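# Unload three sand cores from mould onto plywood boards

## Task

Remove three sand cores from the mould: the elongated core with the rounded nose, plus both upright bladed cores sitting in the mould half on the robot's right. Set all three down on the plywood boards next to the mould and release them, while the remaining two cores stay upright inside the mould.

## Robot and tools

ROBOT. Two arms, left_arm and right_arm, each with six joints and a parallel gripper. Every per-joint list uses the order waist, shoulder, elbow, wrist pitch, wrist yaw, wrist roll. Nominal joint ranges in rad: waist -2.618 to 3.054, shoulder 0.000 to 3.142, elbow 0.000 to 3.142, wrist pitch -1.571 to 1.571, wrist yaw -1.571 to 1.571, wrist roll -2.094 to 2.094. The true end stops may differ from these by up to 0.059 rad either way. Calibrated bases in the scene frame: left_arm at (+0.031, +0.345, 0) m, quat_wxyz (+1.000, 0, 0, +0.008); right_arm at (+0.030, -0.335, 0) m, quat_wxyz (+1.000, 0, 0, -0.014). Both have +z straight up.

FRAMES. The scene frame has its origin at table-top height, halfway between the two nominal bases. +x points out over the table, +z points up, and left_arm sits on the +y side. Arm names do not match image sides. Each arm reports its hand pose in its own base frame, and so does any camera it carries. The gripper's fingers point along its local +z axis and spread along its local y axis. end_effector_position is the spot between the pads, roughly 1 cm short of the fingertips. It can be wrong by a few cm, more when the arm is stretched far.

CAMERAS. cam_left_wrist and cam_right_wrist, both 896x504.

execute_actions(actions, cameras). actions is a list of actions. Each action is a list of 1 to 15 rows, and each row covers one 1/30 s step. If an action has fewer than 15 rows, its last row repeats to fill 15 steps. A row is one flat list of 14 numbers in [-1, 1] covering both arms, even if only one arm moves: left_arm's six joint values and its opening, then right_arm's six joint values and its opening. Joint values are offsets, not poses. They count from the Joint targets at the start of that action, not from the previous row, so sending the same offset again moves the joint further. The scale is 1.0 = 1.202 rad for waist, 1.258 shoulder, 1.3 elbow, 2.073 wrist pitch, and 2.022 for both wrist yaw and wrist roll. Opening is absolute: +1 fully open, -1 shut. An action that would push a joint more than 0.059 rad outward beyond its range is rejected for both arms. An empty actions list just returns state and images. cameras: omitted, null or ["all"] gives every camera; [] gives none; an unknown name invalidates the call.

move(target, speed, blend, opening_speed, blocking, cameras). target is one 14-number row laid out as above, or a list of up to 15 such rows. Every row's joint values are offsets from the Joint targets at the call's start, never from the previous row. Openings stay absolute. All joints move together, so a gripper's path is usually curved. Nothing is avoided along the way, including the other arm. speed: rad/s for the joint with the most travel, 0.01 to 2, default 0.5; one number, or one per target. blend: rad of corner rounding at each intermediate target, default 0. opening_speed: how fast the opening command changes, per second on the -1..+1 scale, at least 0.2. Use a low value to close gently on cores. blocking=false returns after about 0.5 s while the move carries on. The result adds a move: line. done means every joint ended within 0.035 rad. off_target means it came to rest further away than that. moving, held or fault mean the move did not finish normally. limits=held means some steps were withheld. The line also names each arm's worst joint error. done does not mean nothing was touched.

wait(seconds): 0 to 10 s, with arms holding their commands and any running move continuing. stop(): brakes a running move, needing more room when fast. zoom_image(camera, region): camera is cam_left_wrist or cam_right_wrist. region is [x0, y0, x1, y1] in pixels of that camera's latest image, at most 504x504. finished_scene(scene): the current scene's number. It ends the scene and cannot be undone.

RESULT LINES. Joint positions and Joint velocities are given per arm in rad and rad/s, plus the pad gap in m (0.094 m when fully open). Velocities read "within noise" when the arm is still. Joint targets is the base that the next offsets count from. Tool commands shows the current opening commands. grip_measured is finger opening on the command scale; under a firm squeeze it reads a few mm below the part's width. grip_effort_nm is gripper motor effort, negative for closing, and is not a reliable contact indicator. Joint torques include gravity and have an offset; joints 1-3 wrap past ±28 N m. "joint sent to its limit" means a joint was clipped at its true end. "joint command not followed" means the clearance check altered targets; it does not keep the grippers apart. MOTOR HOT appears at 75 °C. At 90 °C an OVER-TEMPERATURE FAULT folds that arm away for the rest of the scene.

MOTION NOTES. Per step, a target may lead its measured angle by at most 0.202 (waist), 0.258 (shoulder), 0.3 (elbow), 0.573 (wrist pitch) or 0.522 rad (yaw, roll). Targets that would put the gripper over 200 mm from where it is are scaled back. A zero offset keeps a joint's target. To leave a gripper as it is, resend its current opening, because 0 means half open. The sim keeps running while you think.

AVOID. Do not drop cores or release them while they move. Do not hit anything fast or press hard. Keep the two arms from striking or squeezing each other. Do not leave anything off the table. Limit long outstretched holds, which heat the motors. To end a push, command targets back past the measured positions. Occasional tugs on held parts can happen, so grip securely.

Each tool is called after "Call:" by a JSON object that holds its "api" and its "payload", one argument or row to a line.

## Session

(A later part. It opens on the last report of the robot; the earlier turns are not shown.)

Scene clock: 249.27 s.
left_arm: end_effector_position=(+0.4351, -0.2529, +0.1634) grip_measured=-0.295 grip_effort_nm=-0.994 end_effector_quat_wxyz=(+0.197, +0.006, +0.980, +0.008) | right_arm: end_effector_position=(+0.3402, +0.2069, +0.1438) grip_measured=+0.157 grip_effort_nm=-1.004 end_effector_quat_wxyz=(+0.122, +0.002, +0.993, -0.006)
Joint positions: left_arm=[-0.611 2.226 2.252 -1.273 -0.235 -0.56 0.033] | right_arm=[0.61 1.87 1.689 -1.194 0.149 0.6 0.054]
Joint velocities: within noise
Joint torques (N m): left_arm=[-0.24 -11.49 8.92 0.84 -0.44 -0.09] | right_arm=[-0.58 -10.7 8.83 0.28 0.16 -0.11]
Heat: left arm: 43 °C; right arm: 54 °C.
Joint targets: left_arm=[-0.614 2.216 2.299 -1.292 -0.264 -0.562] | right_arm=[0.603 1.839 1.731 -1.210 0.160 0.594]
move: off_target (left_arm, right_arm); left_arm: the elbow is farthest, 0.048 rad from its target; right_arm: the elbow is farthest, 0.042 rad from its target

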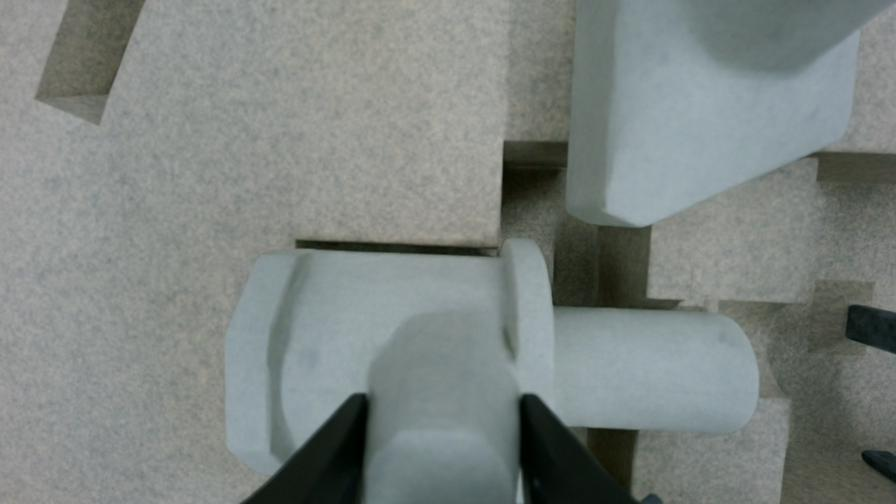

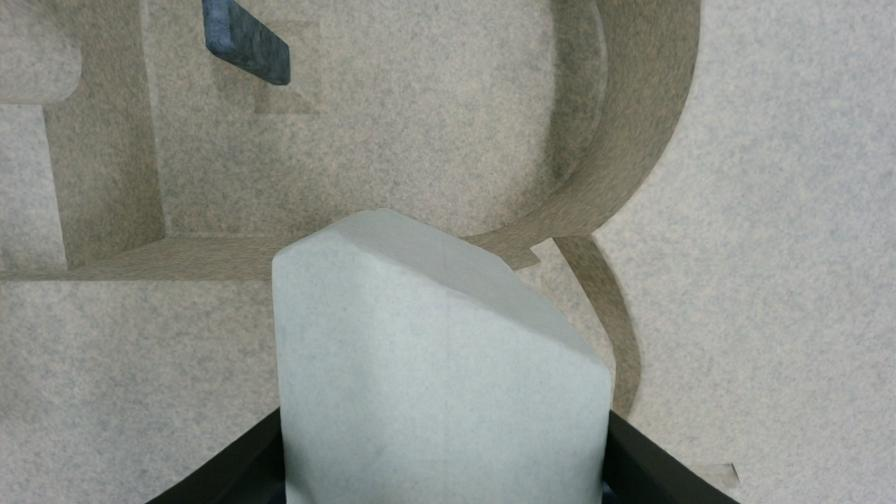

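Call:
{"api": "move", "payload": {
  "target": [
    [0,0,0.0854,-0.0304,0,0,-0.7,0,0.0358,0.219,-0.11,0,0,-0.05],
    [0,-0.116,-0.03,-0.0256,0,0,-0.7,0,0.0358,0.219,-0.11,0,0,-0.05]
  ],
  "speed": 0.25
}}

Scene clock: 260.13 s.
left_arm: end_effector_position=(+0.4265, -0.2476, +0.1888) grip_measured=-0.295 grip_effort_nm=-0.999 end_effector_quat_wxyz=(+0.208, +0.004, +0.978, -0.001) | right_arm: end_effector_position=(+0.3367, +0.2044, +0.2123) grip_measured=+0.157 grip_effort_nm=-1.004 end_effector_quat_wxyz=(+0.133, +0.003, +0.991, +0.002)
Joint positions: left_arm=[-0.611 2.169 2.255 -1.305 -0.232 -0.561 0.033] | right_arm=[0.61 1.88 1.974 -1.442 0.149 0.6 0.054]
Joint velocities: within noise
Joint torques (N m): left_arm=[-0.13 -17.83 5.26 0.72 -0.48 -0.06] | right_arm=[-0.61 -7.65 8.53 0.5 0.16 -0.1]
Heat: left arm: 43 °C; right arm: 53 °C.
Joint targets: left_arm=[-0.614 2.070 2.260 -1.345 -0.265 -0.562] | right_arm=[0.603 1.884 2.016 -1.439 0.160 0.594]
move: off_target (left_arm, right_arm); left_arm: the shoulder is farthest, 0.099 rad from its target; right_arm: the elbow is farthest, 0.042 rad from its target

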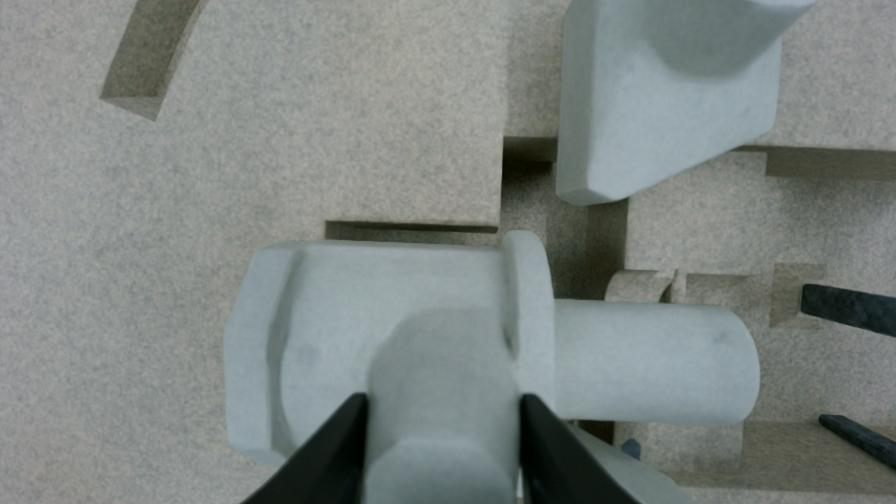

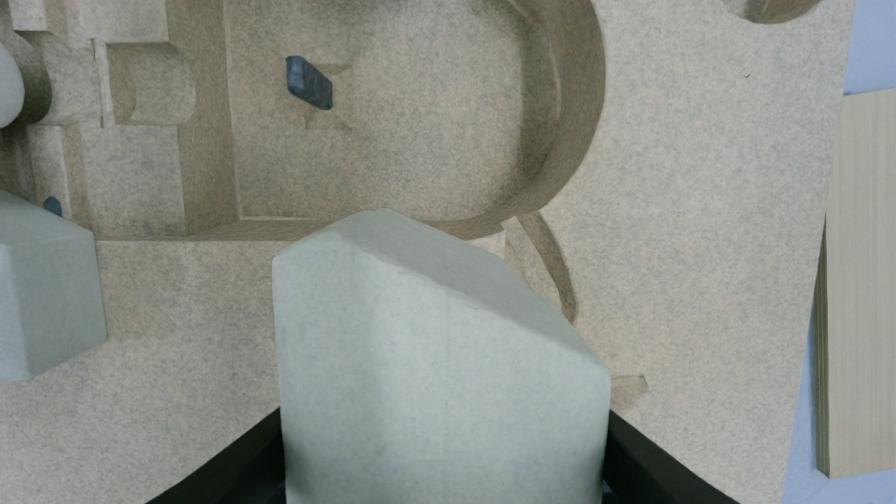

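Call:
{"api": "move", "payload": {
  "target": [0,-0.0875,0,-0.041,0,0,-0.7,0,0,0,0,0,0,-0.05],
  "speed": 0.25,
  "cameras": ["cam_left_wrist"]
}}

Scene clock: 284.80 s.
left_arm: end_effector_position=(+0.3834, -0.2180, +0.2378) grip_measured=-0.295 grip_effort_nm=-1.009 end_effector_quat_wxyz=(+0.197, +0.006, +0.980, +0.004) | right_arm: end_effector_position=(+0.3365, +0.2043, +0.2122) grip_measured=+0.157 grip_effort_nm=-1.004 end_effector_quat_wxyz=(+0.133, +0.003, +0.991, +0.002)
Joint positions: left_arm=[-0.611 2.023 2.246 -1.467 -0.229 -0.561 0.033] | right_arm=[0.61 1.88 1.974 -1.442 0.149 0.6 0.054]
Joint velocities: within noise
Joint torques (N m): left_arm=[-0.17 -13.85 5.57 1.46 -0.53 -0.06] | right_arm=[-0.61 -7.66 8.53 0.5 0.16 -0.11]
Heat: left arm: 53 °C; right arm: 45 °C.
Joint targets: left_arm=[-0.614 1.960 2.260 -1.430 -0.264 -0.562] | right_arm=[0.603 1.884 2.016 -1.438 0.160 0.594]
move: off_target (left_arm, right_arm); left_arm: the shoulder is farthest, 0.063 rad from its target; right_arm: the elbow is farthest, 0.042 rad from its target
Images, in order (width x height): cam_left_wrist 896x504.

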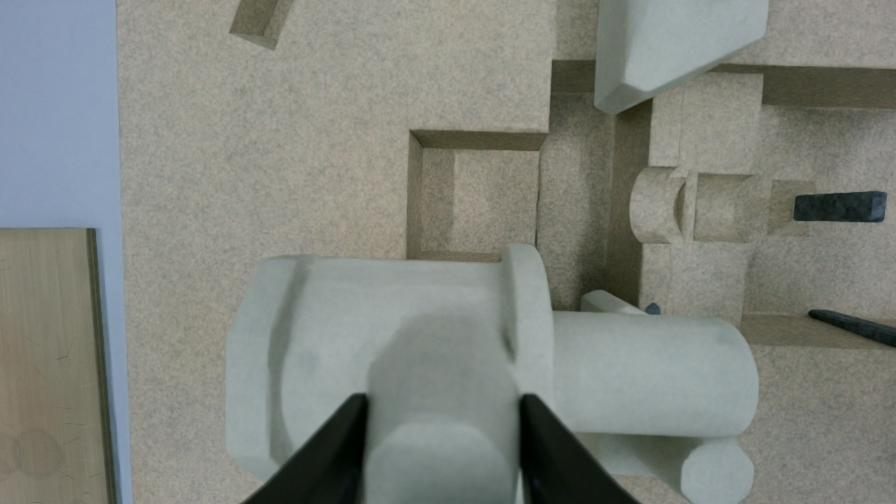

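Call:
{"api": "move", "payload": {
  "target": [
    [0.344,-0.0874,-0.085,-0.034,-0.0277,-0.167,-0.7,-0.4,-0.0175,0.06,-0.03,-0.065,-0.24,-0.05],
    [0.708,-0.1908,-0.2115,-0.0386,-0.0623,-0.3773,-0.7,-0.8295,-0.035,0.0608,-0.0482,-0.13,-0.4822,-0.05]
  ],
  "speed": 0.5,
  "blend": 0.15
}}

Scene clock: 298.10 s.
left_arm: end_effector_position=(+0.3343, +0.1444, +0.2487) grip_measured=-0.295 grip_effort_nm=-1.004 end_effector_quat_wxyz=(-0.181, +0.701, -0.684, -0.090) | right_arm: end_effector_position=(+0.3579, -0.1326, +0.2284) grip_measured=+0.157 grip_effort_nm=-1.004 end_effector_quat_wxyz=(+0.110, +0.008, +0.994, +0.003)
Joint positions: left_arm=[0.239 1.789 1.976 -1.536 -0.345 -1.317 0.033] | right_arm=[-0.399 1.88 2.052 -1.54 -0.089 -0.373 0.054]
Joint velocities: within noise
Joint torques (N m): left_arm=[-0.16 -12.31 5.19 1.13 -0.71 -0.16] | right_arm=[0.44 -11.11 8.38 0.43 -0.19 -0.09]
Heat: left arm: 52 °C; right arm: 45 °C.
Joint targets: left_arm=[0.237 1.719 1.985 -1.510 -0.390 -1.325] | right_arm=[-0.394 1.840 2.095 -1.539 -0.103 -0.382]
move: off_target (left_arm, right_arm); left_arm: the shoulder is farthest, 0.069 rad from its target; right_arm: the elbow is farthest, 0.043 rad from its target

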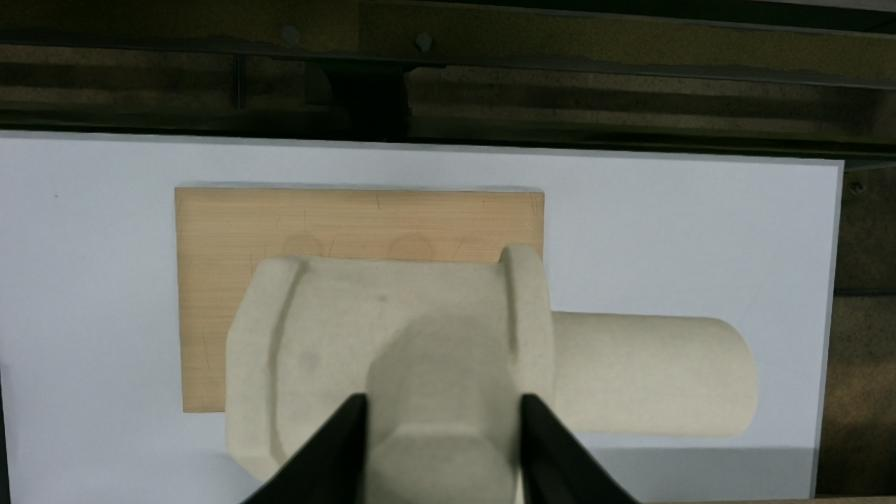

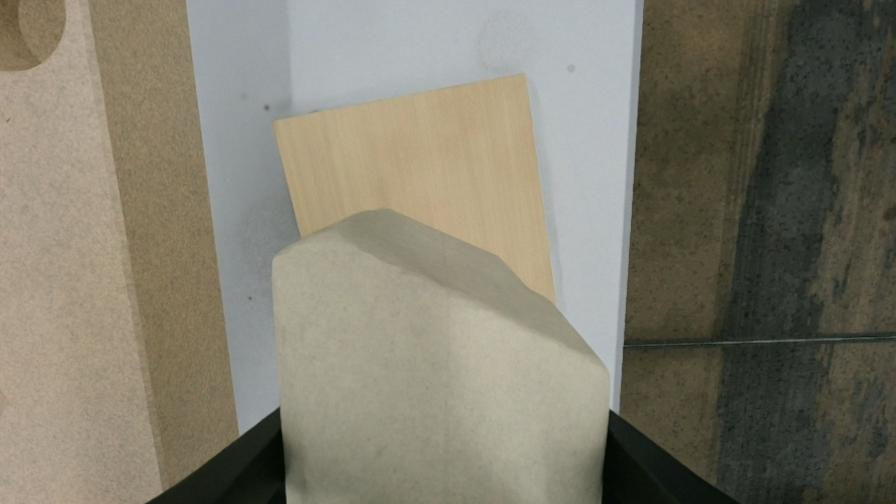

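Call:
{"api": "move", "payload": {
  "target": [0.0316,-0.174,-0.5446,0.1698,-0.005,0.02,-0.7,0,0,0,0,0,0,-0.05],
  "speed": 0.4,
  "cameras": ["cam_left_wrist"]
}}

Scene clock: 318.67 s.
left_arm: end_effector_position=(+0.2670, +0.1364, +0.1328) grip_measured=-0.295 grip_effort_nm=-1.009 end_effector_quat_wxyz=(-0.129, +0.698, -0.694, -0.124) | right_arm: end_effector_position=(+0.3576, -0.1324, +0.2284) grip_measured=+0.157 grip_effort_nm=-1.004 end_effector_quat_wxyz=(+0.110, +0.008, +0.994, +0.003)
Joint positions: left_arm=[0.267 1.558 1.266 -1.173 -0.345 -1.291 0.033] | right_arm=[-0.399 1.88 2.052 -1.541 -0.089 -0.374 0.054]
Joint velocities: within noise
Joint torques (N m): left_arm=[0.64 -9.95 5.61 0.79 -0.87 0.01] | right_arm=[0.43 -11.08 8.36 0.46 -0.19 -0.12]
Heat: left arm: 49 °C; right arm: 49 °C.
Joint targets: left_arm=[0.275 1.500 1.278 -1.158 -0.401 -1.284] | right_arm=[-0.394 1.840 2.095 -1.539 -0.103 -0.381]
move: off_target (left_arm, right_arm); left_arm: the shoulder is farthest, 0.058 rad from its target; right_arm: the elbow is farthest, 0.043 rad from its target
Images, in order (width x height): cam_left_wrist 896x504.

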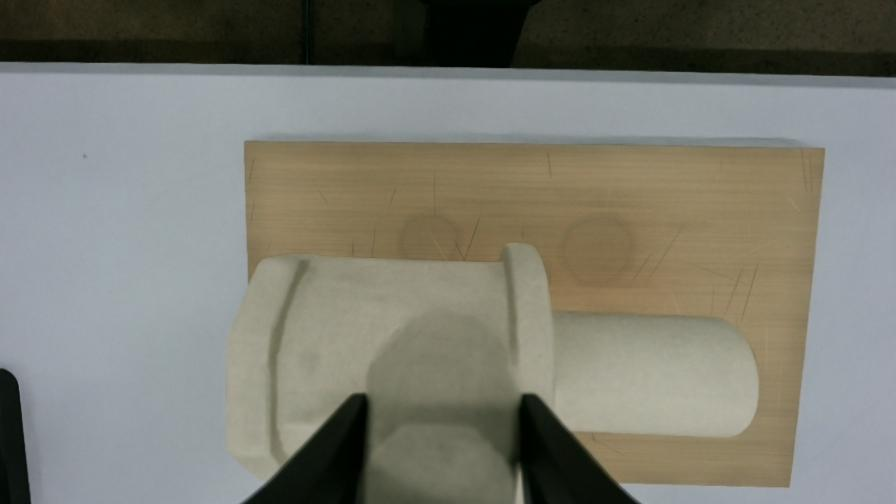

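Call:
{"api": "move", "payload": {
  "target": [0,0,-0.05,0.0738,0,0,-0.7,0,0,0,0,0,0,-0.05],
  "speed": 0.2,
  "cameras": ["cam_left_wrist"]
}}

Scene clock: 324.83 s.
left_arm: end_effector_position=(+0.2825, +0.1406, +0.1194) grip_measured=-0.295 grip_effort_nm=-0.994 end_effector_quat_wxyz=(-0.161, +0.700, -0.688, -0.106) | right_arm: end_effector_position=(+0.3576, -0.1324, +0.2284) grip_measured=+0.157 grip_effort_nm=-1.004 end_effector_quat_wxyz=(+0.110, +0.008, +0.994, +0.003)
Joint positions: left_arm=[0.267 1.558 1.203 -1.036 -0.345 -1.29 0.033] | right_arm=[-0.399 1.88 2.052 -1.542 -0.089 -0.374 0.054]
Joint velocities: within noise
Joint torques (N m): left_arm=[0.59 -9.95 5.59 1.14 -0.84 0.02] | right_arm=[0.43 -11.06 8.35 0.47 -0.19 -0.12]
Heat: left arm: 47 °C; right arm: 49 °C.
Joint targets: left_arm=[0.275 1.500 1.213 -1.005 -0.401 -1.284] | right_arm=[-0.394 1.840 2.095 -1.539 -0.103 -0.381]
move: off_target (left_arm, right_arm); left_arm: the shoulder is farthest, 0.058 rad from its target; right_arm: the elbow is farthest, 0.043 rad from its target
Images, in order (width x height): cam_left_wrist 896x504.

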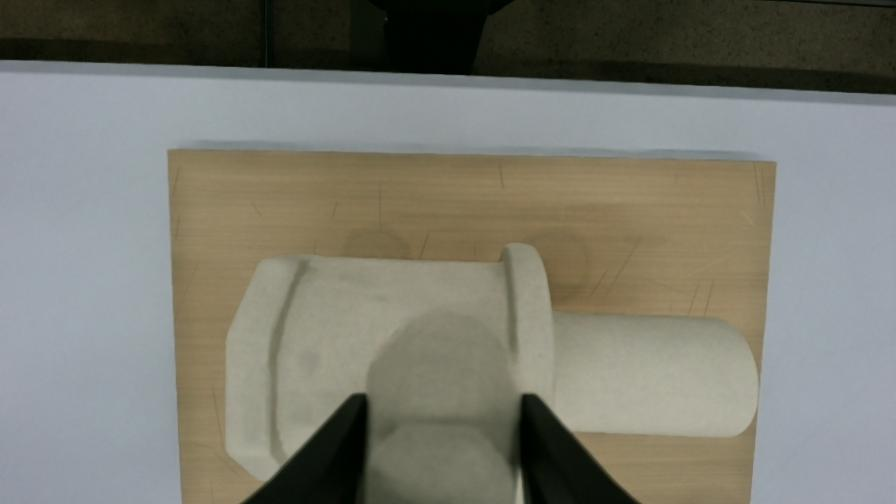

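Call:
{"api": "move", "payload": {
  "target": [0,0,-0.03,0.017,0,0,-0.7,0,0,0,0,0,0,-0.05],
  "speed": 0.2,
  "cameras": []
}}

Call:
{"api": "move", "payload": {
  "target": [0,0,-0.02,0.013,0,0,-0.7,0,0,0,0,0,0,-0.05],
  "speed": 0.2,
  "cameras": ["cam_left_wrist"]
}}

Scene clock: 328.20 s.
left_arm: end_effector_position=(+0.2804, +0.1409, +0.1156) grip_measured=-0.295 grip_effort_nm=-0.999 end_effector_quat_wxyz=(-0.165, +0.700, -0.687, -0.106) | right_arm: end_effector_position=(+0.3576, -0.1323, +0.2284) grip_measured=+0.157 grip_effort_nm=-1.004 end_effector_quat_wxyz=(+0.110, +0.008, +0.994, +0.003)
Joint positions: left_arm=[0.267 1.546 1.173 -1.01 -0.349 -1.289 0.033] | right_arm=[-0.399 1.88 2.052 -1.542 -0.09 -0.374 0.054]
Joint velocities: within noise
Joint torques (N m): left_arm=[0.65 -8.94 4.78 1.25 -0.8 0] | right_arm=[0.46 -11.07 8.36 0.47 -0.19 -0.12]
Heat: left arm: 46 °C; right arm: 50 °C.
Joint targets: left_arm=[0.275 1.501 1.173 -0.969 -0.401 -1.284] | right_arm=[-0.394 1.840 2.095 -1.538 -0.103 -0.381]
move: off_target (left_arm, right_arm); left_arm: the wrist yaw is farthest, 0.052 rad from its target; right_arm: the elbow is farthest, 0.043 rad from its target
No camera images: "cameras" was empty.

Scene clock: 328.90 s.
left_arm: end_effector_position=(+0.2794, +0.1410, +0.1155) grip_measured=-0.295 grip_effort_nm=-0.994 end_effector_quat_wxyz=(-0.171, +0.700, -0.686, -0.104) | right_arm: end_effector_position=(+0.3576, -0.1323, +0.2284) grip_measured=+0.157 grip_effort_nm=-1.004 end_effector_quat_wxyz=(+0.110, +0.008, +0.994, +0.003)
Joint positions: left_arm=[0.267 1.531 1.156 -0.994 -0.352 -1.288 0.033] | right_arm=[-0.399 1.88 2.052 -1.542 -0.09 -0.374 0.054]
Joint velocities: within noise
Joint torques (N m): left_arm=[0.61 -7.6 4.14 1.42 -0.75 0] | right_arm=[0.46 -11.07 8.38 0.48 -0.18 -0.12]
Heat: left arm: 46 °C; right arm: 50 °C.
Joint targets: left_arm=[0.275 1.501 1.148 -0.943 -0.400 -1.284] | right_arm=[-0.394 1.840 2.095 -1.538 -0.103 -0.381]
move: off_target (left_arm, right_arm); left_arm: the wrist pitch is farthest, 0.052 rad from its target; right_arm: the elbow is farthest, 0.043 rad from its target
Images, in order (width x height): cam_left_wrist 896x504.

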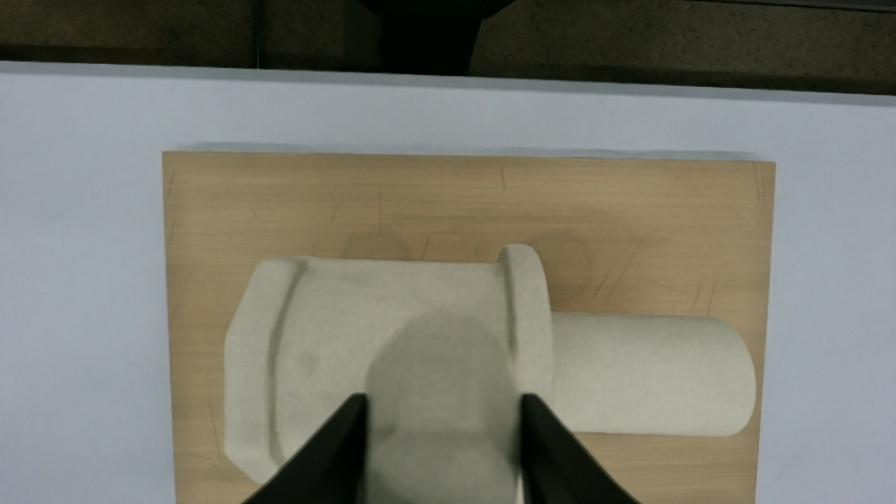

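Call:
{"api": "move", "payload": {
  "target": [
    [0,0,0,0,0,0,0.3,0,0,0,0,0,0,-0.05],
    [0,0,0.25,-0.2,0,0,0.3,0,0,0,0,0,0,-0.05],
    [-0.1,-0.05,0.45,-0.27,0,0,0.3,0,0,0,0,0,0,-0.05]
  ],
  "speed": 0.4,
  "opening_speed": 0.6,
  "cameras": ["cam_left_wrist"]
}}

Scene clock: 336.60 s.
left_arm: end_effector_position=(+0.2750, +0.1131, +0.2799) grip_measured=+0.298 grip_effort_nm=0.144 end_effector_quat_wxyz=(-0.241, +0.666, -0.703, -0.069) | right_arm: end_effector_position=(+0.3575, -0.1323, +0.2284) grip_measured=+0.157 grip_effort_nm=-1.009 end_effector_quat_wxyz=(+0.110, +0.008, +0.994, +0.004)
Joint positions: left_arm=[0.161 1.454 1.714 -1.489 -0.382 -1.288 0.061] | right_arm=[-0.399 1.88 2.052 -1.542 -0.09 -0.374 0.054]
Joint velocities: left_arm=[-0.022 -0.002 -0.012 -0.022 -0.154 -0.007 -0.002] | right_arm=[within noise]
Joint torques (N m): left_arm=[-0.47 -5.41 5.9 0.97 -0.4 -0.06] | right_arm=[0.46 -11.07 8.35 0.47 -0.18 -0.12]
Heat: left arm: 45 °C; right arm: 50 °C.
Joint targets: left_arm=[0.155 1.438 1.733 -1.502 -0.401 -1.284] | right_arm=[-0.394 1.840 2.095 -1.539 -0.103 -0.381]
move: off_target (right_arm); right_arm: the elbow is farthest, 0.043 rad from its target
Images, in order (width x height): cam_left_wrist 896x504.

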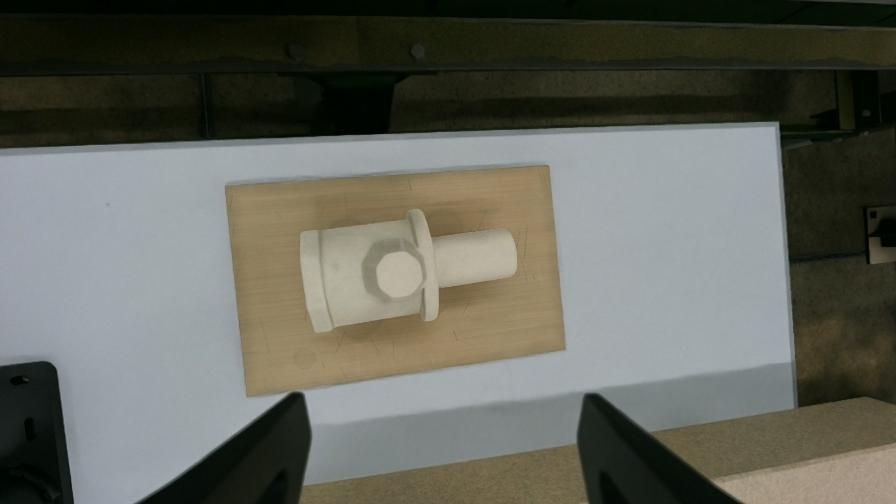

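Call:
{"api": "move", "payload": {
  "target": [
    [-0.3785,0.13,0,0.483,0.198,0.635,0.3,0,0,0,0,0,0,-0.05],
    [-0.75,0.302,-0.179,0.613,0.697,1.0,0.3,0,0,0,0,0,0,-0.05]
  ],
  "speed": 0.8,
  "blend": 0.15,
  "cameras": ["cam_left_wrist"]
}}

Scene clock: 345.80 s.
left_arm: end_effector_position=(+0.2486, -0.4334, +0.2757) grip_measured=+0.298 grip_effort_nm=0.134 end_effector_quat_wxyz=(+0.433, +0.690, +0.405, -0.416) | right_arm: end_effector_position=(+0.3575, -0.1323, +0.2284) grip_measured=+0.157 grip_effort_nm=-1.004 end_effector_quat_wxyz=(+0.110, +0.008, +0.994, +0.003)
Joint positions: left_arm=[-0.749 1.803 1.506 -0.237 0.99 0.733 0.061] | right_arm=[-0.399 1.88 2.052 -1.542 -0.09 -0.374 0.054]
Joint velocities: within noise
Joint torques (N m): left_arm=[0.2 -7.34 5.03 1.83 0.51 -0.01] | right_arm=[0.43 -11.08 8.38 0.47 -0.18 -0.12]
Heat: left arm: 44 °C; right arm: 51 °C.
Joint targets: left_arm=[-0.747 1.818 1.500 -0.232 1.009 0.738] | right_arm=[-0.394 1.840 2.095 -1.538 -0.103 -0.382]
move: off_target (right_arm); right_arm: the elbow is farthest, 0.043 rad from its target
Images, in order (width x height): cam_left_wrist 896x504.

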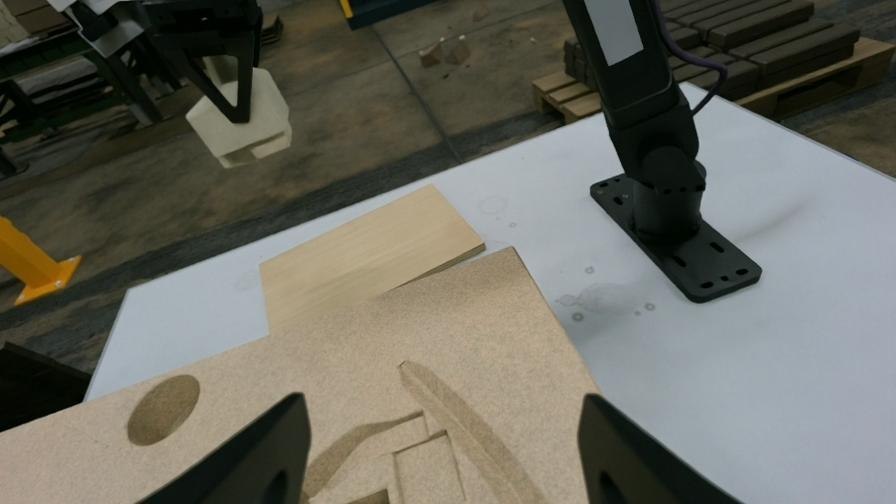

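Call:
{"api": "zoom_image", "payload": {
  "camera": "cam_left_wrist",
  "region": [140, 20, 340, 180]
}}

Scaled by 2.520.

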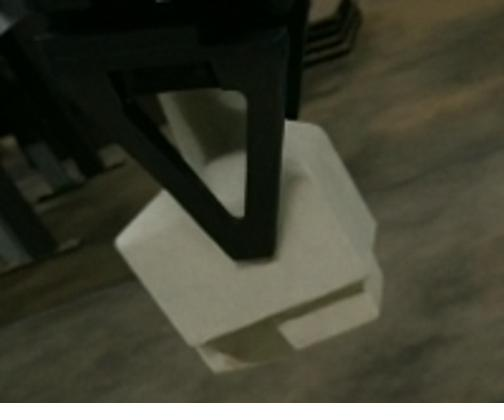

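Call:
{"api": "move", "payload": {
  "target": [0,0,0,0,0,0,0.3,0.0425,-0.032,-0.546,0.327,0.0025,0.02,-0.05],
  "speed": 0.35,
  "cameras": ["cam_right_wrist","cam_left_wrist"]
}}

Scene clock: 353.77 s.
left_arm: end_effector_position=(+0.2485, -0.4334, +0.2759) grip_measured=+0.298 grip_effort_nm=0.129 end_effector_quat_wxyz=(+0.433, +0.690, +0.404, -0.416) | right_arm: end_effector_position=(+0.3724, -0.1185, +0.0810) grip_measured=+0.157 grip_effort_nm=-1.004 end_effector_quat_wxyz=(+0.120, -0.004, +0.993, +0.003)
Joint positions: left_arm=[-0.749 1.803 1.506 -0.236 0.991 0.734 0.061] | right_arm=[-0.351 1.834 1.39 -0.904 -0.088 -0.349 0.054]
Joint velocities: within noise
Joint torques (N m): left_arm=[0.2 -7.3 4.97 1.85 0.53 -0.02] | right_arm=[0.68 -10.63 5.04 0.89 -0.14 0.05]
Heat: left arm: 44 °C; right arm: 51 °C.
Joint targets: left_arm=[-0.747 1.818 1.500 -0.232 1.009 0.738] | right_arm=[-0.343 1.800 1.385 -0.861 -0.098 -0.341]
move: off_target (right_arm); right_arm: the wrist pitch is farthest, 0.044 rad from its target

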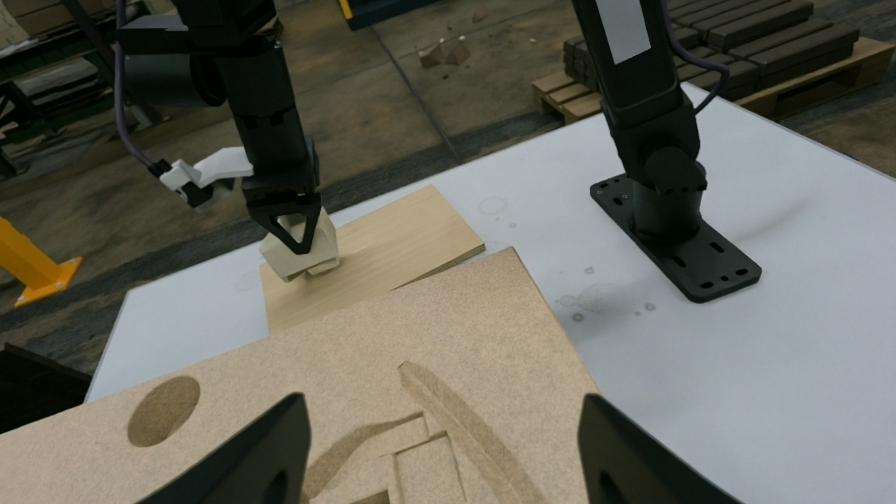

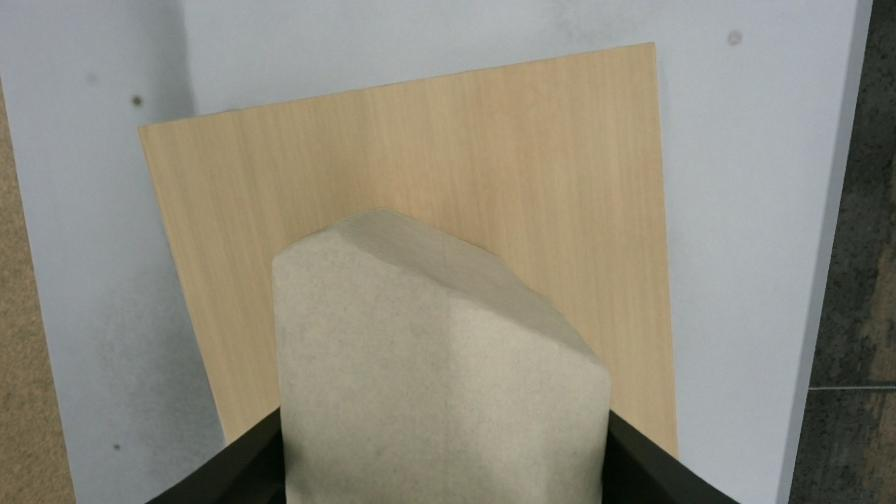

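Call:
{"api": "move", "payload": {
  "target": [0,0,0,0,0,0,0.3,0,0,-0.05,0.032,0,0,-0.05],
  "speed": 0.15,
  "cameras": []
}}

Call:
{"api": "move", "payload": {
  "target": [0,0,0,0,0,0,0.3,0,0,-0.025,0.016,0,0,-0.05],
  "speed": 0.15,
  "cameras": ["cam_left_wrist"]
}}

Scene clock: 357.77 s.
left_arm: end_effector_position=(+0.2484, -0.4334, +0.2759) grip_measured=+0.298 grip_effort_nm=0.129 end_effector_quat_wxyz=(+0.433, +0.690, +0.404, -0.417) | right_arm: end_effector_position=(+0.3703, -0.1177, +0.0788) grip_measured=+0.157 grip_effort_nm=-1.004 end_effector_quat_wxyz=(+0.132, -0.004, +0.991, -0.002)
Joint positions: left_arm=[-0.749 1.803 1.506 -0.236 0.992 0.734 0.061] | right_arm=[-0.351 1.805 1.339 -0.855 -0.088 -0.348 0.054]
Joint velocities: within noise
Joint torques (N m): left_arm=[0.17 -7.31 5.04 1.83 0.52 -0.01] | right_arm=[0.69 -8.06 4.05 1.1 -0.14 0.05]
Heat: left arm: 44 °C; right arm: 50 °C.
Joint targets: left_arm=[-0.747 1.818 1.500 -0.232 1.009 0.738] | right_arm=[-0.343 1.799 1.320 -0.794 -0.098 -0.341]
move: off_target (right_arm); right_arm: the wrist pitch is farthest, 0.060 rad from its target
No camera images: "cameras" was empty.

Scene clock: 358.50 s.
left_arm: end_effector_position=(+0.2484, -0.4334, +0.2759) grip_measured=+0.298 grip_effort_nm=0.139 end_effector_quat_wxyz=(+0.433, +0.690, +0.404, -0.417) | right_arm: end_effector_position=(+0.3694, -0.1173, +0.0778) grip_measured=+0.157 grip_effort_nm=-1.004 end_effector_quat_wxyz=(+0.139, -0.004, +0.990, -0.004)
Joint positions: left_arm=[-0.749 1.803 1.506 -0.236 0.992 0.734 0.061] | right_arm=[-0.351 1.79 1.313 -0.829 -0.088 -0.348 0.054]
Joint velocities: within noise
Joint torques (N m): left_arm=[0.16 -7.31 5.09 1.83 0.51 -0.01] | right_arm=[0.66 -6.76 3.56 1.17 -0.14 0.05]
Heat: left arm: 44 °C; right arm: 49 °C.
Joint targets: left_arm=[-0.747 1.818 1.500 -0.232 1.009 0.738] | right_arm=[-0.343 1.799 1.287 -0.761 -0.098 -0.341]
move: off_target (right_arm); right_arm: the wrist pitch is farthest, 0.068 rad from its target
Images, in order (width x height): cam_left_wrist 896x504.

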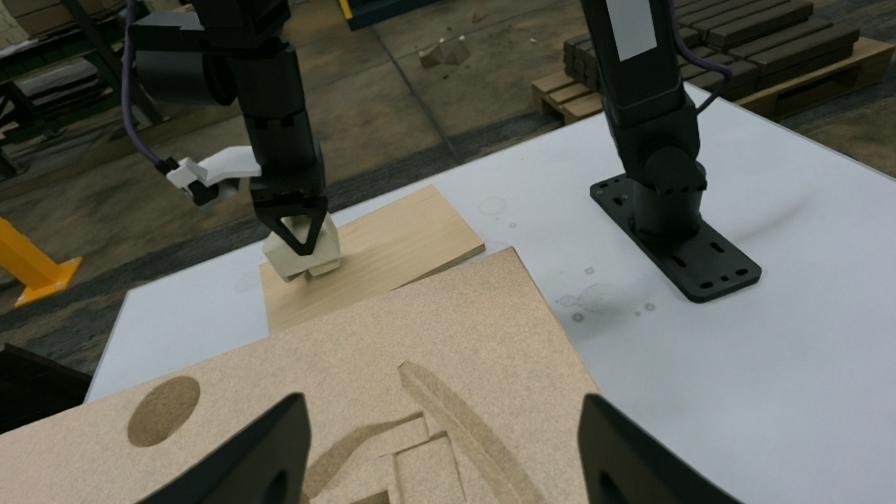

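Call:
{"api": "zoom_image", "payload": {
  "camera": "cam_left_wrist",
  "region": [220, 170, 380, 300]
}}

Scaled by 3.150.

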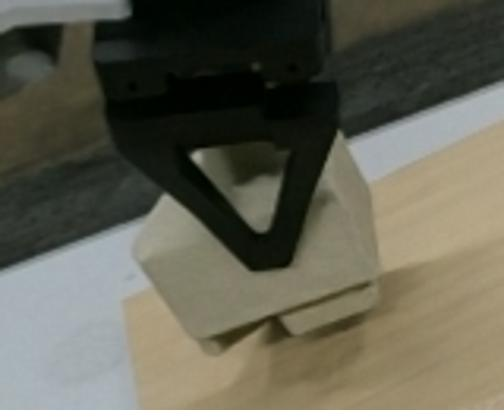

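Call:
{"api": "move", "payload": {
  "target": [
    [0,0,0,0,0,0,0.3,0,0,0.02,-0.033,0,0,-0.05],
    [0,0,0,0,0,0,0.3,0,0,0.02,-0.033,0,0,0.6]
  ],
  "speed": 0.15,
  "opening_speed": 0.5
}}

Scene clock: 365.90 s.
left_arm: end_effector_position=(+0.2484, -0.4334, +0.2759) grip_measured=+0.298 grip_effort_nm=0.129 end_effector_quat_wxyz=(+0.433, +0.690, +0.404, -0.417) | right_arm: end_effector_position=(+0.3680, -0.1165, +0.0761) grip_measured=+0.597 grip_effort_nm=0.173 end_effector_quat_wxyz=(+0.135, -0.004, +0.991, -0.002)
Joint positions: left_arm=[-0.749 1.803 1.506 -0.236 0.992 0.734 0.061] | right_arm=[-0.351 1.794 1.312 -0.834 -0.09 -0.348 0.075]
Joint velocities: within noise
Joint torques (N m): left_arm=[0.12 -7.31 5 1.82 0.52 -0.01] | right_arm=[0.69 -7.06 5.52 0.57 -0.13 0.04]
Heat: left arm: 44 °C; right arm: 47 °C.
Joint targets: left_arm=[-0.747 1.818 1.500 -0.232 1.009 0.738] | right_arm=[-0.343 1.800 1.314 -0.830 -0.098 -0.341]
move: done

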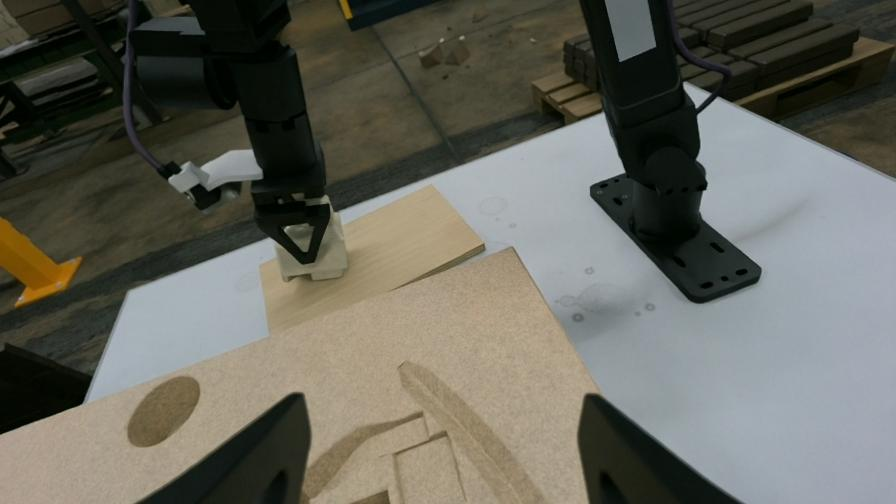

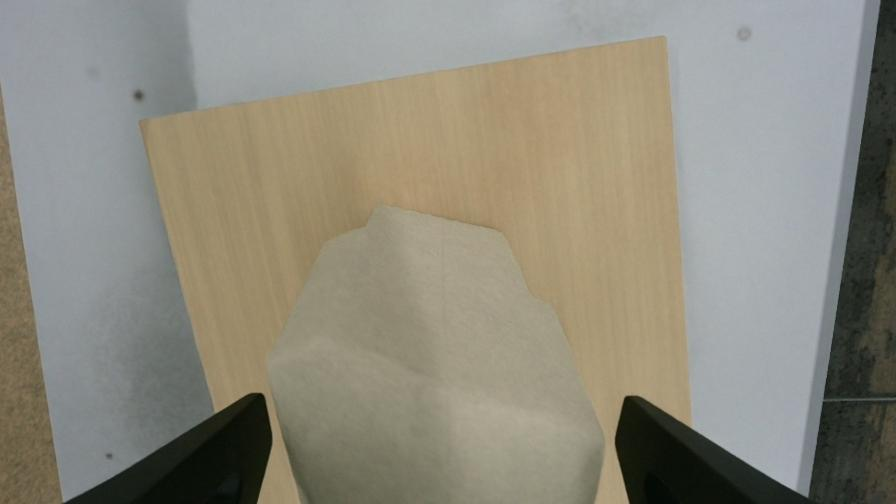

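Call:
{"api": "zoom_image", "payload": {
  "camera": "cam_left_wrist",
  "region": [220, 170, 380, 300]
}}

Scaled by 3.150.

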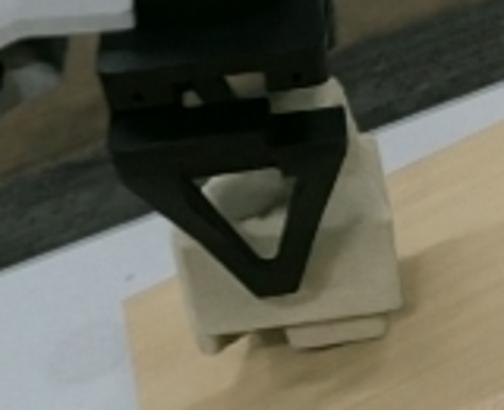

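Call:
{"api": "move", "payload": {
  "target": [0,0,0,0,0,0,0.3,0,0,0.035,-0.022,0,0,0.6],
  "speed": 0.1
}}

Call:
{"api": "zoom_image", "payload": {
  "camera": "cam_left_wrist",
  "region": [220, 170, 380, 300]
}}

Scene clock: 377.80 s.
left_arm: end_effector_position=(+0.2484, -0.4334, +0.2759) grip_measured=+0.298 grip_effort_nm=0.129 end_effector_quat_wxyz=(+0.433, +0.690, +0.404, -0.417) | right_arm: end_effector_position=(+0.3677, -0.1164, +0.0804) grip_measured=+0.597 grip_effort_nm=0.178 end_effector_quat_wxyz=(+0.132, -0.004, +0.991, -0.001)
Joint positions: left_arm=[-0.749 1.803 1.506 -0.236 0.992 0.734 0.061] | right_arm=[-0.351 1.794 1.332 -0.86 -0.09 -0.348 0.075]
Joint velocities: within noise
Joint torques (N m): left_arm=[0.23 -7.35 5.08 1.82 0.53 -0.01] | right_arm=[0.69 -7.08 7.62 0.37 -0.12 0.03]
Heat: left arm: 45 °C; right arm: 44 °C.
Joint targets: left_arm=[-0.747 1.818 1.500 -0.232 1.009 0.738] | right_arm=[-0.343 1.800 1.359 -0.875 -0.098 -0.341]
move: done

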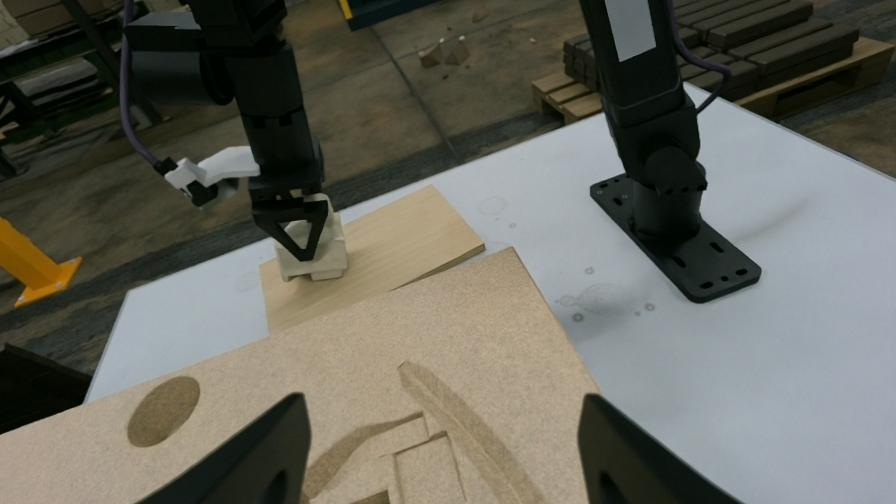

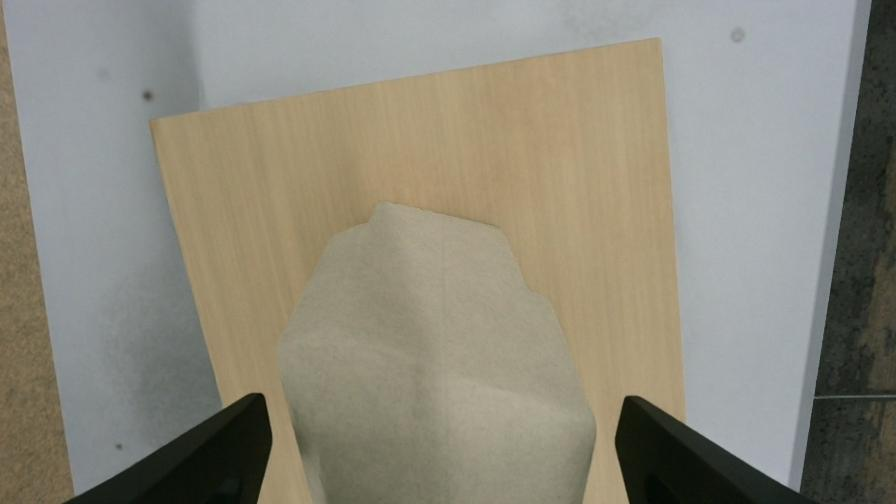

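Scaled by 3.150.

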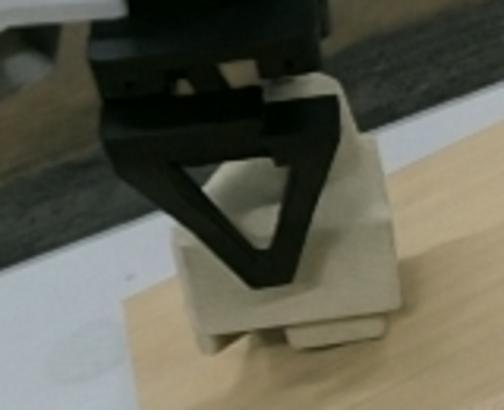

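Call:
{"api": "move", "payload": {
  "target": [0,0,0,0,0,0,0.3,0,0,0.14,-0.0878,0,0,0.9],
  "speed": 0.15
}}

Call:
{"api": "zoom_image", "payload": {
  "camera": "cam_left_wrist",
  "region": [200, 140, 400, 300]
}}

Scene clock: 382.10 s.
left_arm: end_effector_position=(+0.2484, -0.4334, +0.2759) grip_measured=+0.298 grip_effort_nm=0.134 end_effector_quat_wxyz=(+0.433, +0.690, +0.404, -0.417) | right_arm: end_effector_position=(+0.3733, -0.1185, +0.1258) grip_measured=+0.897 grip_effort_nm=0.183 end_effector_quat_wxyz=(+0.132, -0.004, +0.991, -0.001)
Joint positions: left_arm=[-0.749 1.803 1.506 -0.236 0.992 0.734 0.061] | right_arm=[-0.351 1.794 1.513 -1.042 -0.09 -0.348 0.089]
Joint velocities: within noise
Joint torques (N m): left_arm=[0.23 -7.27 5.09 1.81 0.51 -0.04] | right_arm=[0.68 -7.17 7.75 0.35 -0.12 0.04]
Heat: left arm: 45 °C; right arm: 44 °C.
Joint targets: left_arm=[-0.747 1.818 1.500 -0.232 1.009 0.738] | right_arm=[-0.343 1.800 1.541 -1.057 -0.098 -0.341]
move: done

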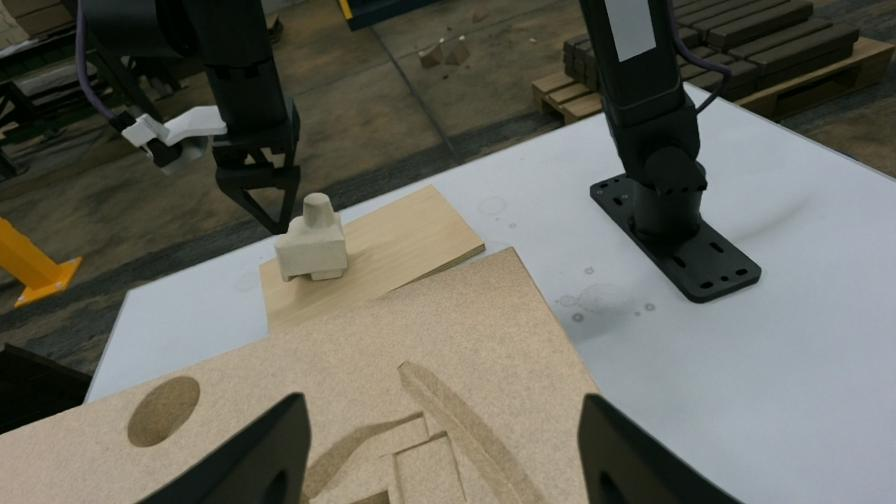

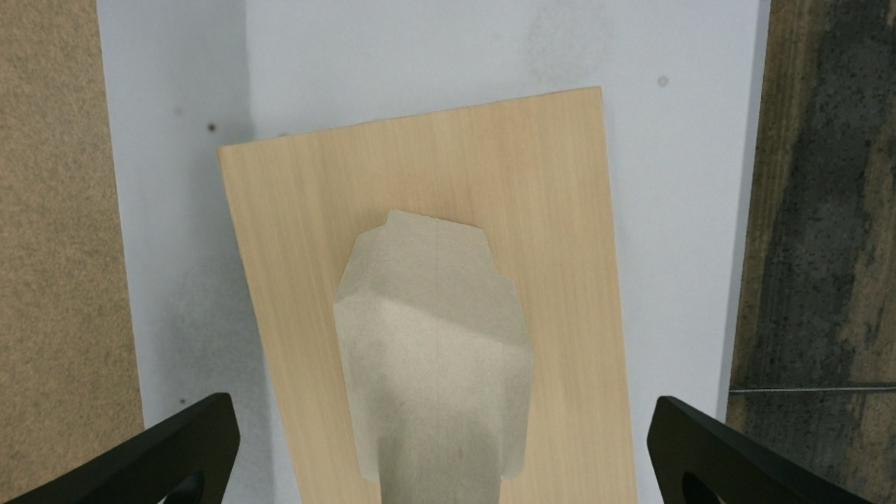

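Scaled by 2.520.

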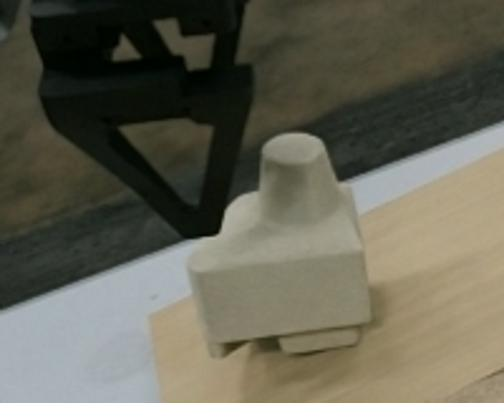

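Call:
{"api": "move", "payload": {
  "target": [
    [0.62,0,0,0,-0.499,-0.365,1,0,0,0.3146,-0.19,0,0,1],
    [0.62,0,0,0,-0.499,-0.365,1,0.6945,0.267,0.5415,-0.082,0.1553,0.389,1]
  ],
  "speed": 0.6,
  "blend": 0.1,
  "cameras": ["cam_right_wrist"]
}}

Scene clock: 403.67 s.
left_arm: end_effector_position=(+0.5466, -0.0017, +0.2350) grip_measured=+0.998 grip_effort_nm=0.134 end_effector_quat_wxyz=(+0.496, +0.006, +0.868, -0.002) | right_arm: end_effector_position=(+0.4530, +0.2052, +0.2027) grip_measured=+0.997 grip_effort_nm=0.178 end_effector_quat_wxyz=(+0.230, -0.007, +0.973, +0.004)
Joint positions: left_arm=[-0.002 1.803 1.506 -0.236 0.008 0.006 0.094] | right_arm=[0.496 2.122 2.216 -1.245 0.205 0.437 0.094]
Joint velocities: within noise
Joint torques (N m): left_arm=[0.06 -7.5 5.24 2.12 -0.08 -0.14] | right_arm=[-0.25 -8.94 7.76 0.92 0.19 0.11]
Heat: left arm: 45 °C; right arm: 43 °C.
Joint targets: left_arm=[-0.002 1.818 1.500 -0.231 0.000 0.000] | right_arm=[0.492 2.135 2.245 -1.227 0.216 0.445]
move: done
Images, in order (width x height): cam_right_wrist 896x504.

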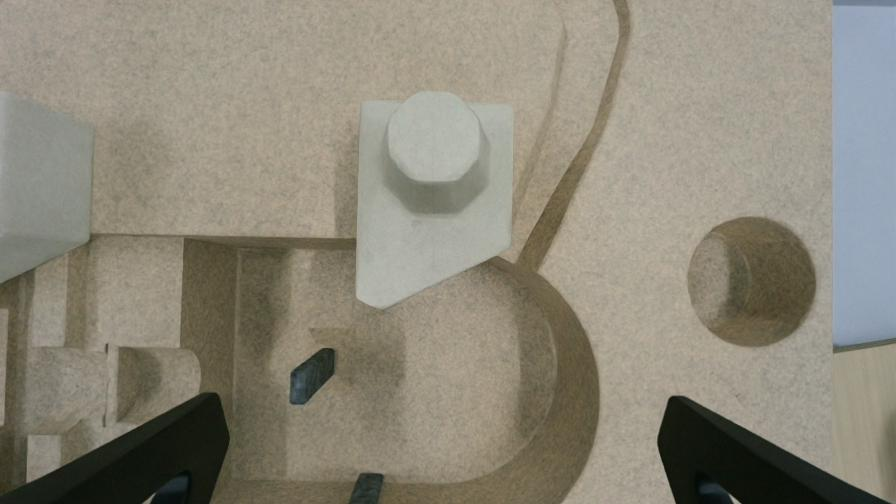

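Call:
{"api": "move", "payload": {
  "target": [0,0,0,0,0,0,1,-0.035,0.155,-0.0077,0.09,-0.009,-0.02,1],
  "speed": 0.3,
  "cameras": ["cam_right_wrist"]
}}

Scene clock: 412.10 s.
left_arm: end_effector_position=(+0.5466, -0.0016, +0.2350) grip_measured=+0.998 grip_effort_nm=0.144 end_effector_quat_wxyz=(+0.496, +0.006, +0.868, -0.002) | right_arm: end_effector_position=(+0.5072, +0.2093, +0.1231) grip_measured=+0.997 grip_effort_nm=0.178 end_effector_quat_wxyz=(+0.226, +0.000, +0.974, -0.003)
Joint positions: left_arm=[-0.002 1.803 1.506 -0.236 0.007 0.006 0.094] | right_arm=[0.454 2.32 2.221 -1.059 0.199 0.413 0.094]
Joint velocities: within noise
Joint torques (N m): left_arm=[0.08 -7.5 5.37 2.11 -0.06 -0.14] | right_arm=[-0.31 -10.7 6.75 0.93 0.07 -0.12]
Heat: left arm: 45 °C; right arm: 45 °C.
Joint targets: left_arm=[-0.002 1.818 1.500 -0.231 0.000 0.000] | right_arm=[0.450 2.331 2.235 -1.041 0.198 0.405]
move: done
Images, in order (width x height): cam_right_wrist 896x504.

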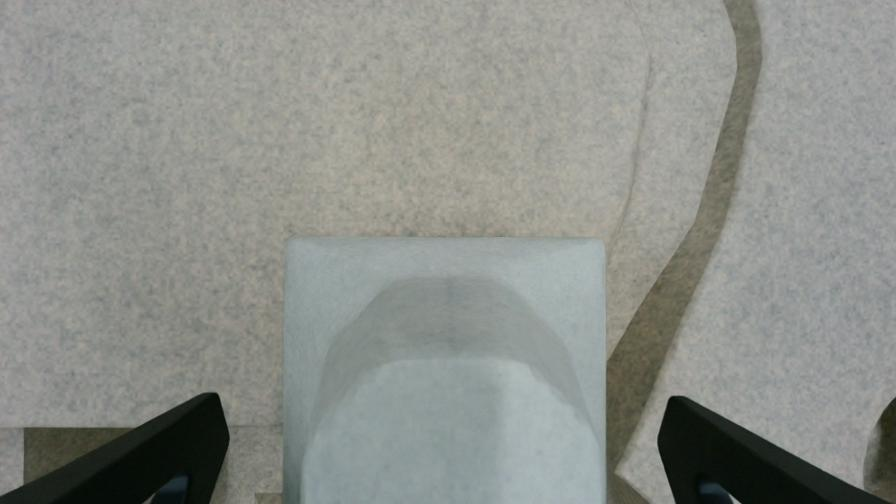

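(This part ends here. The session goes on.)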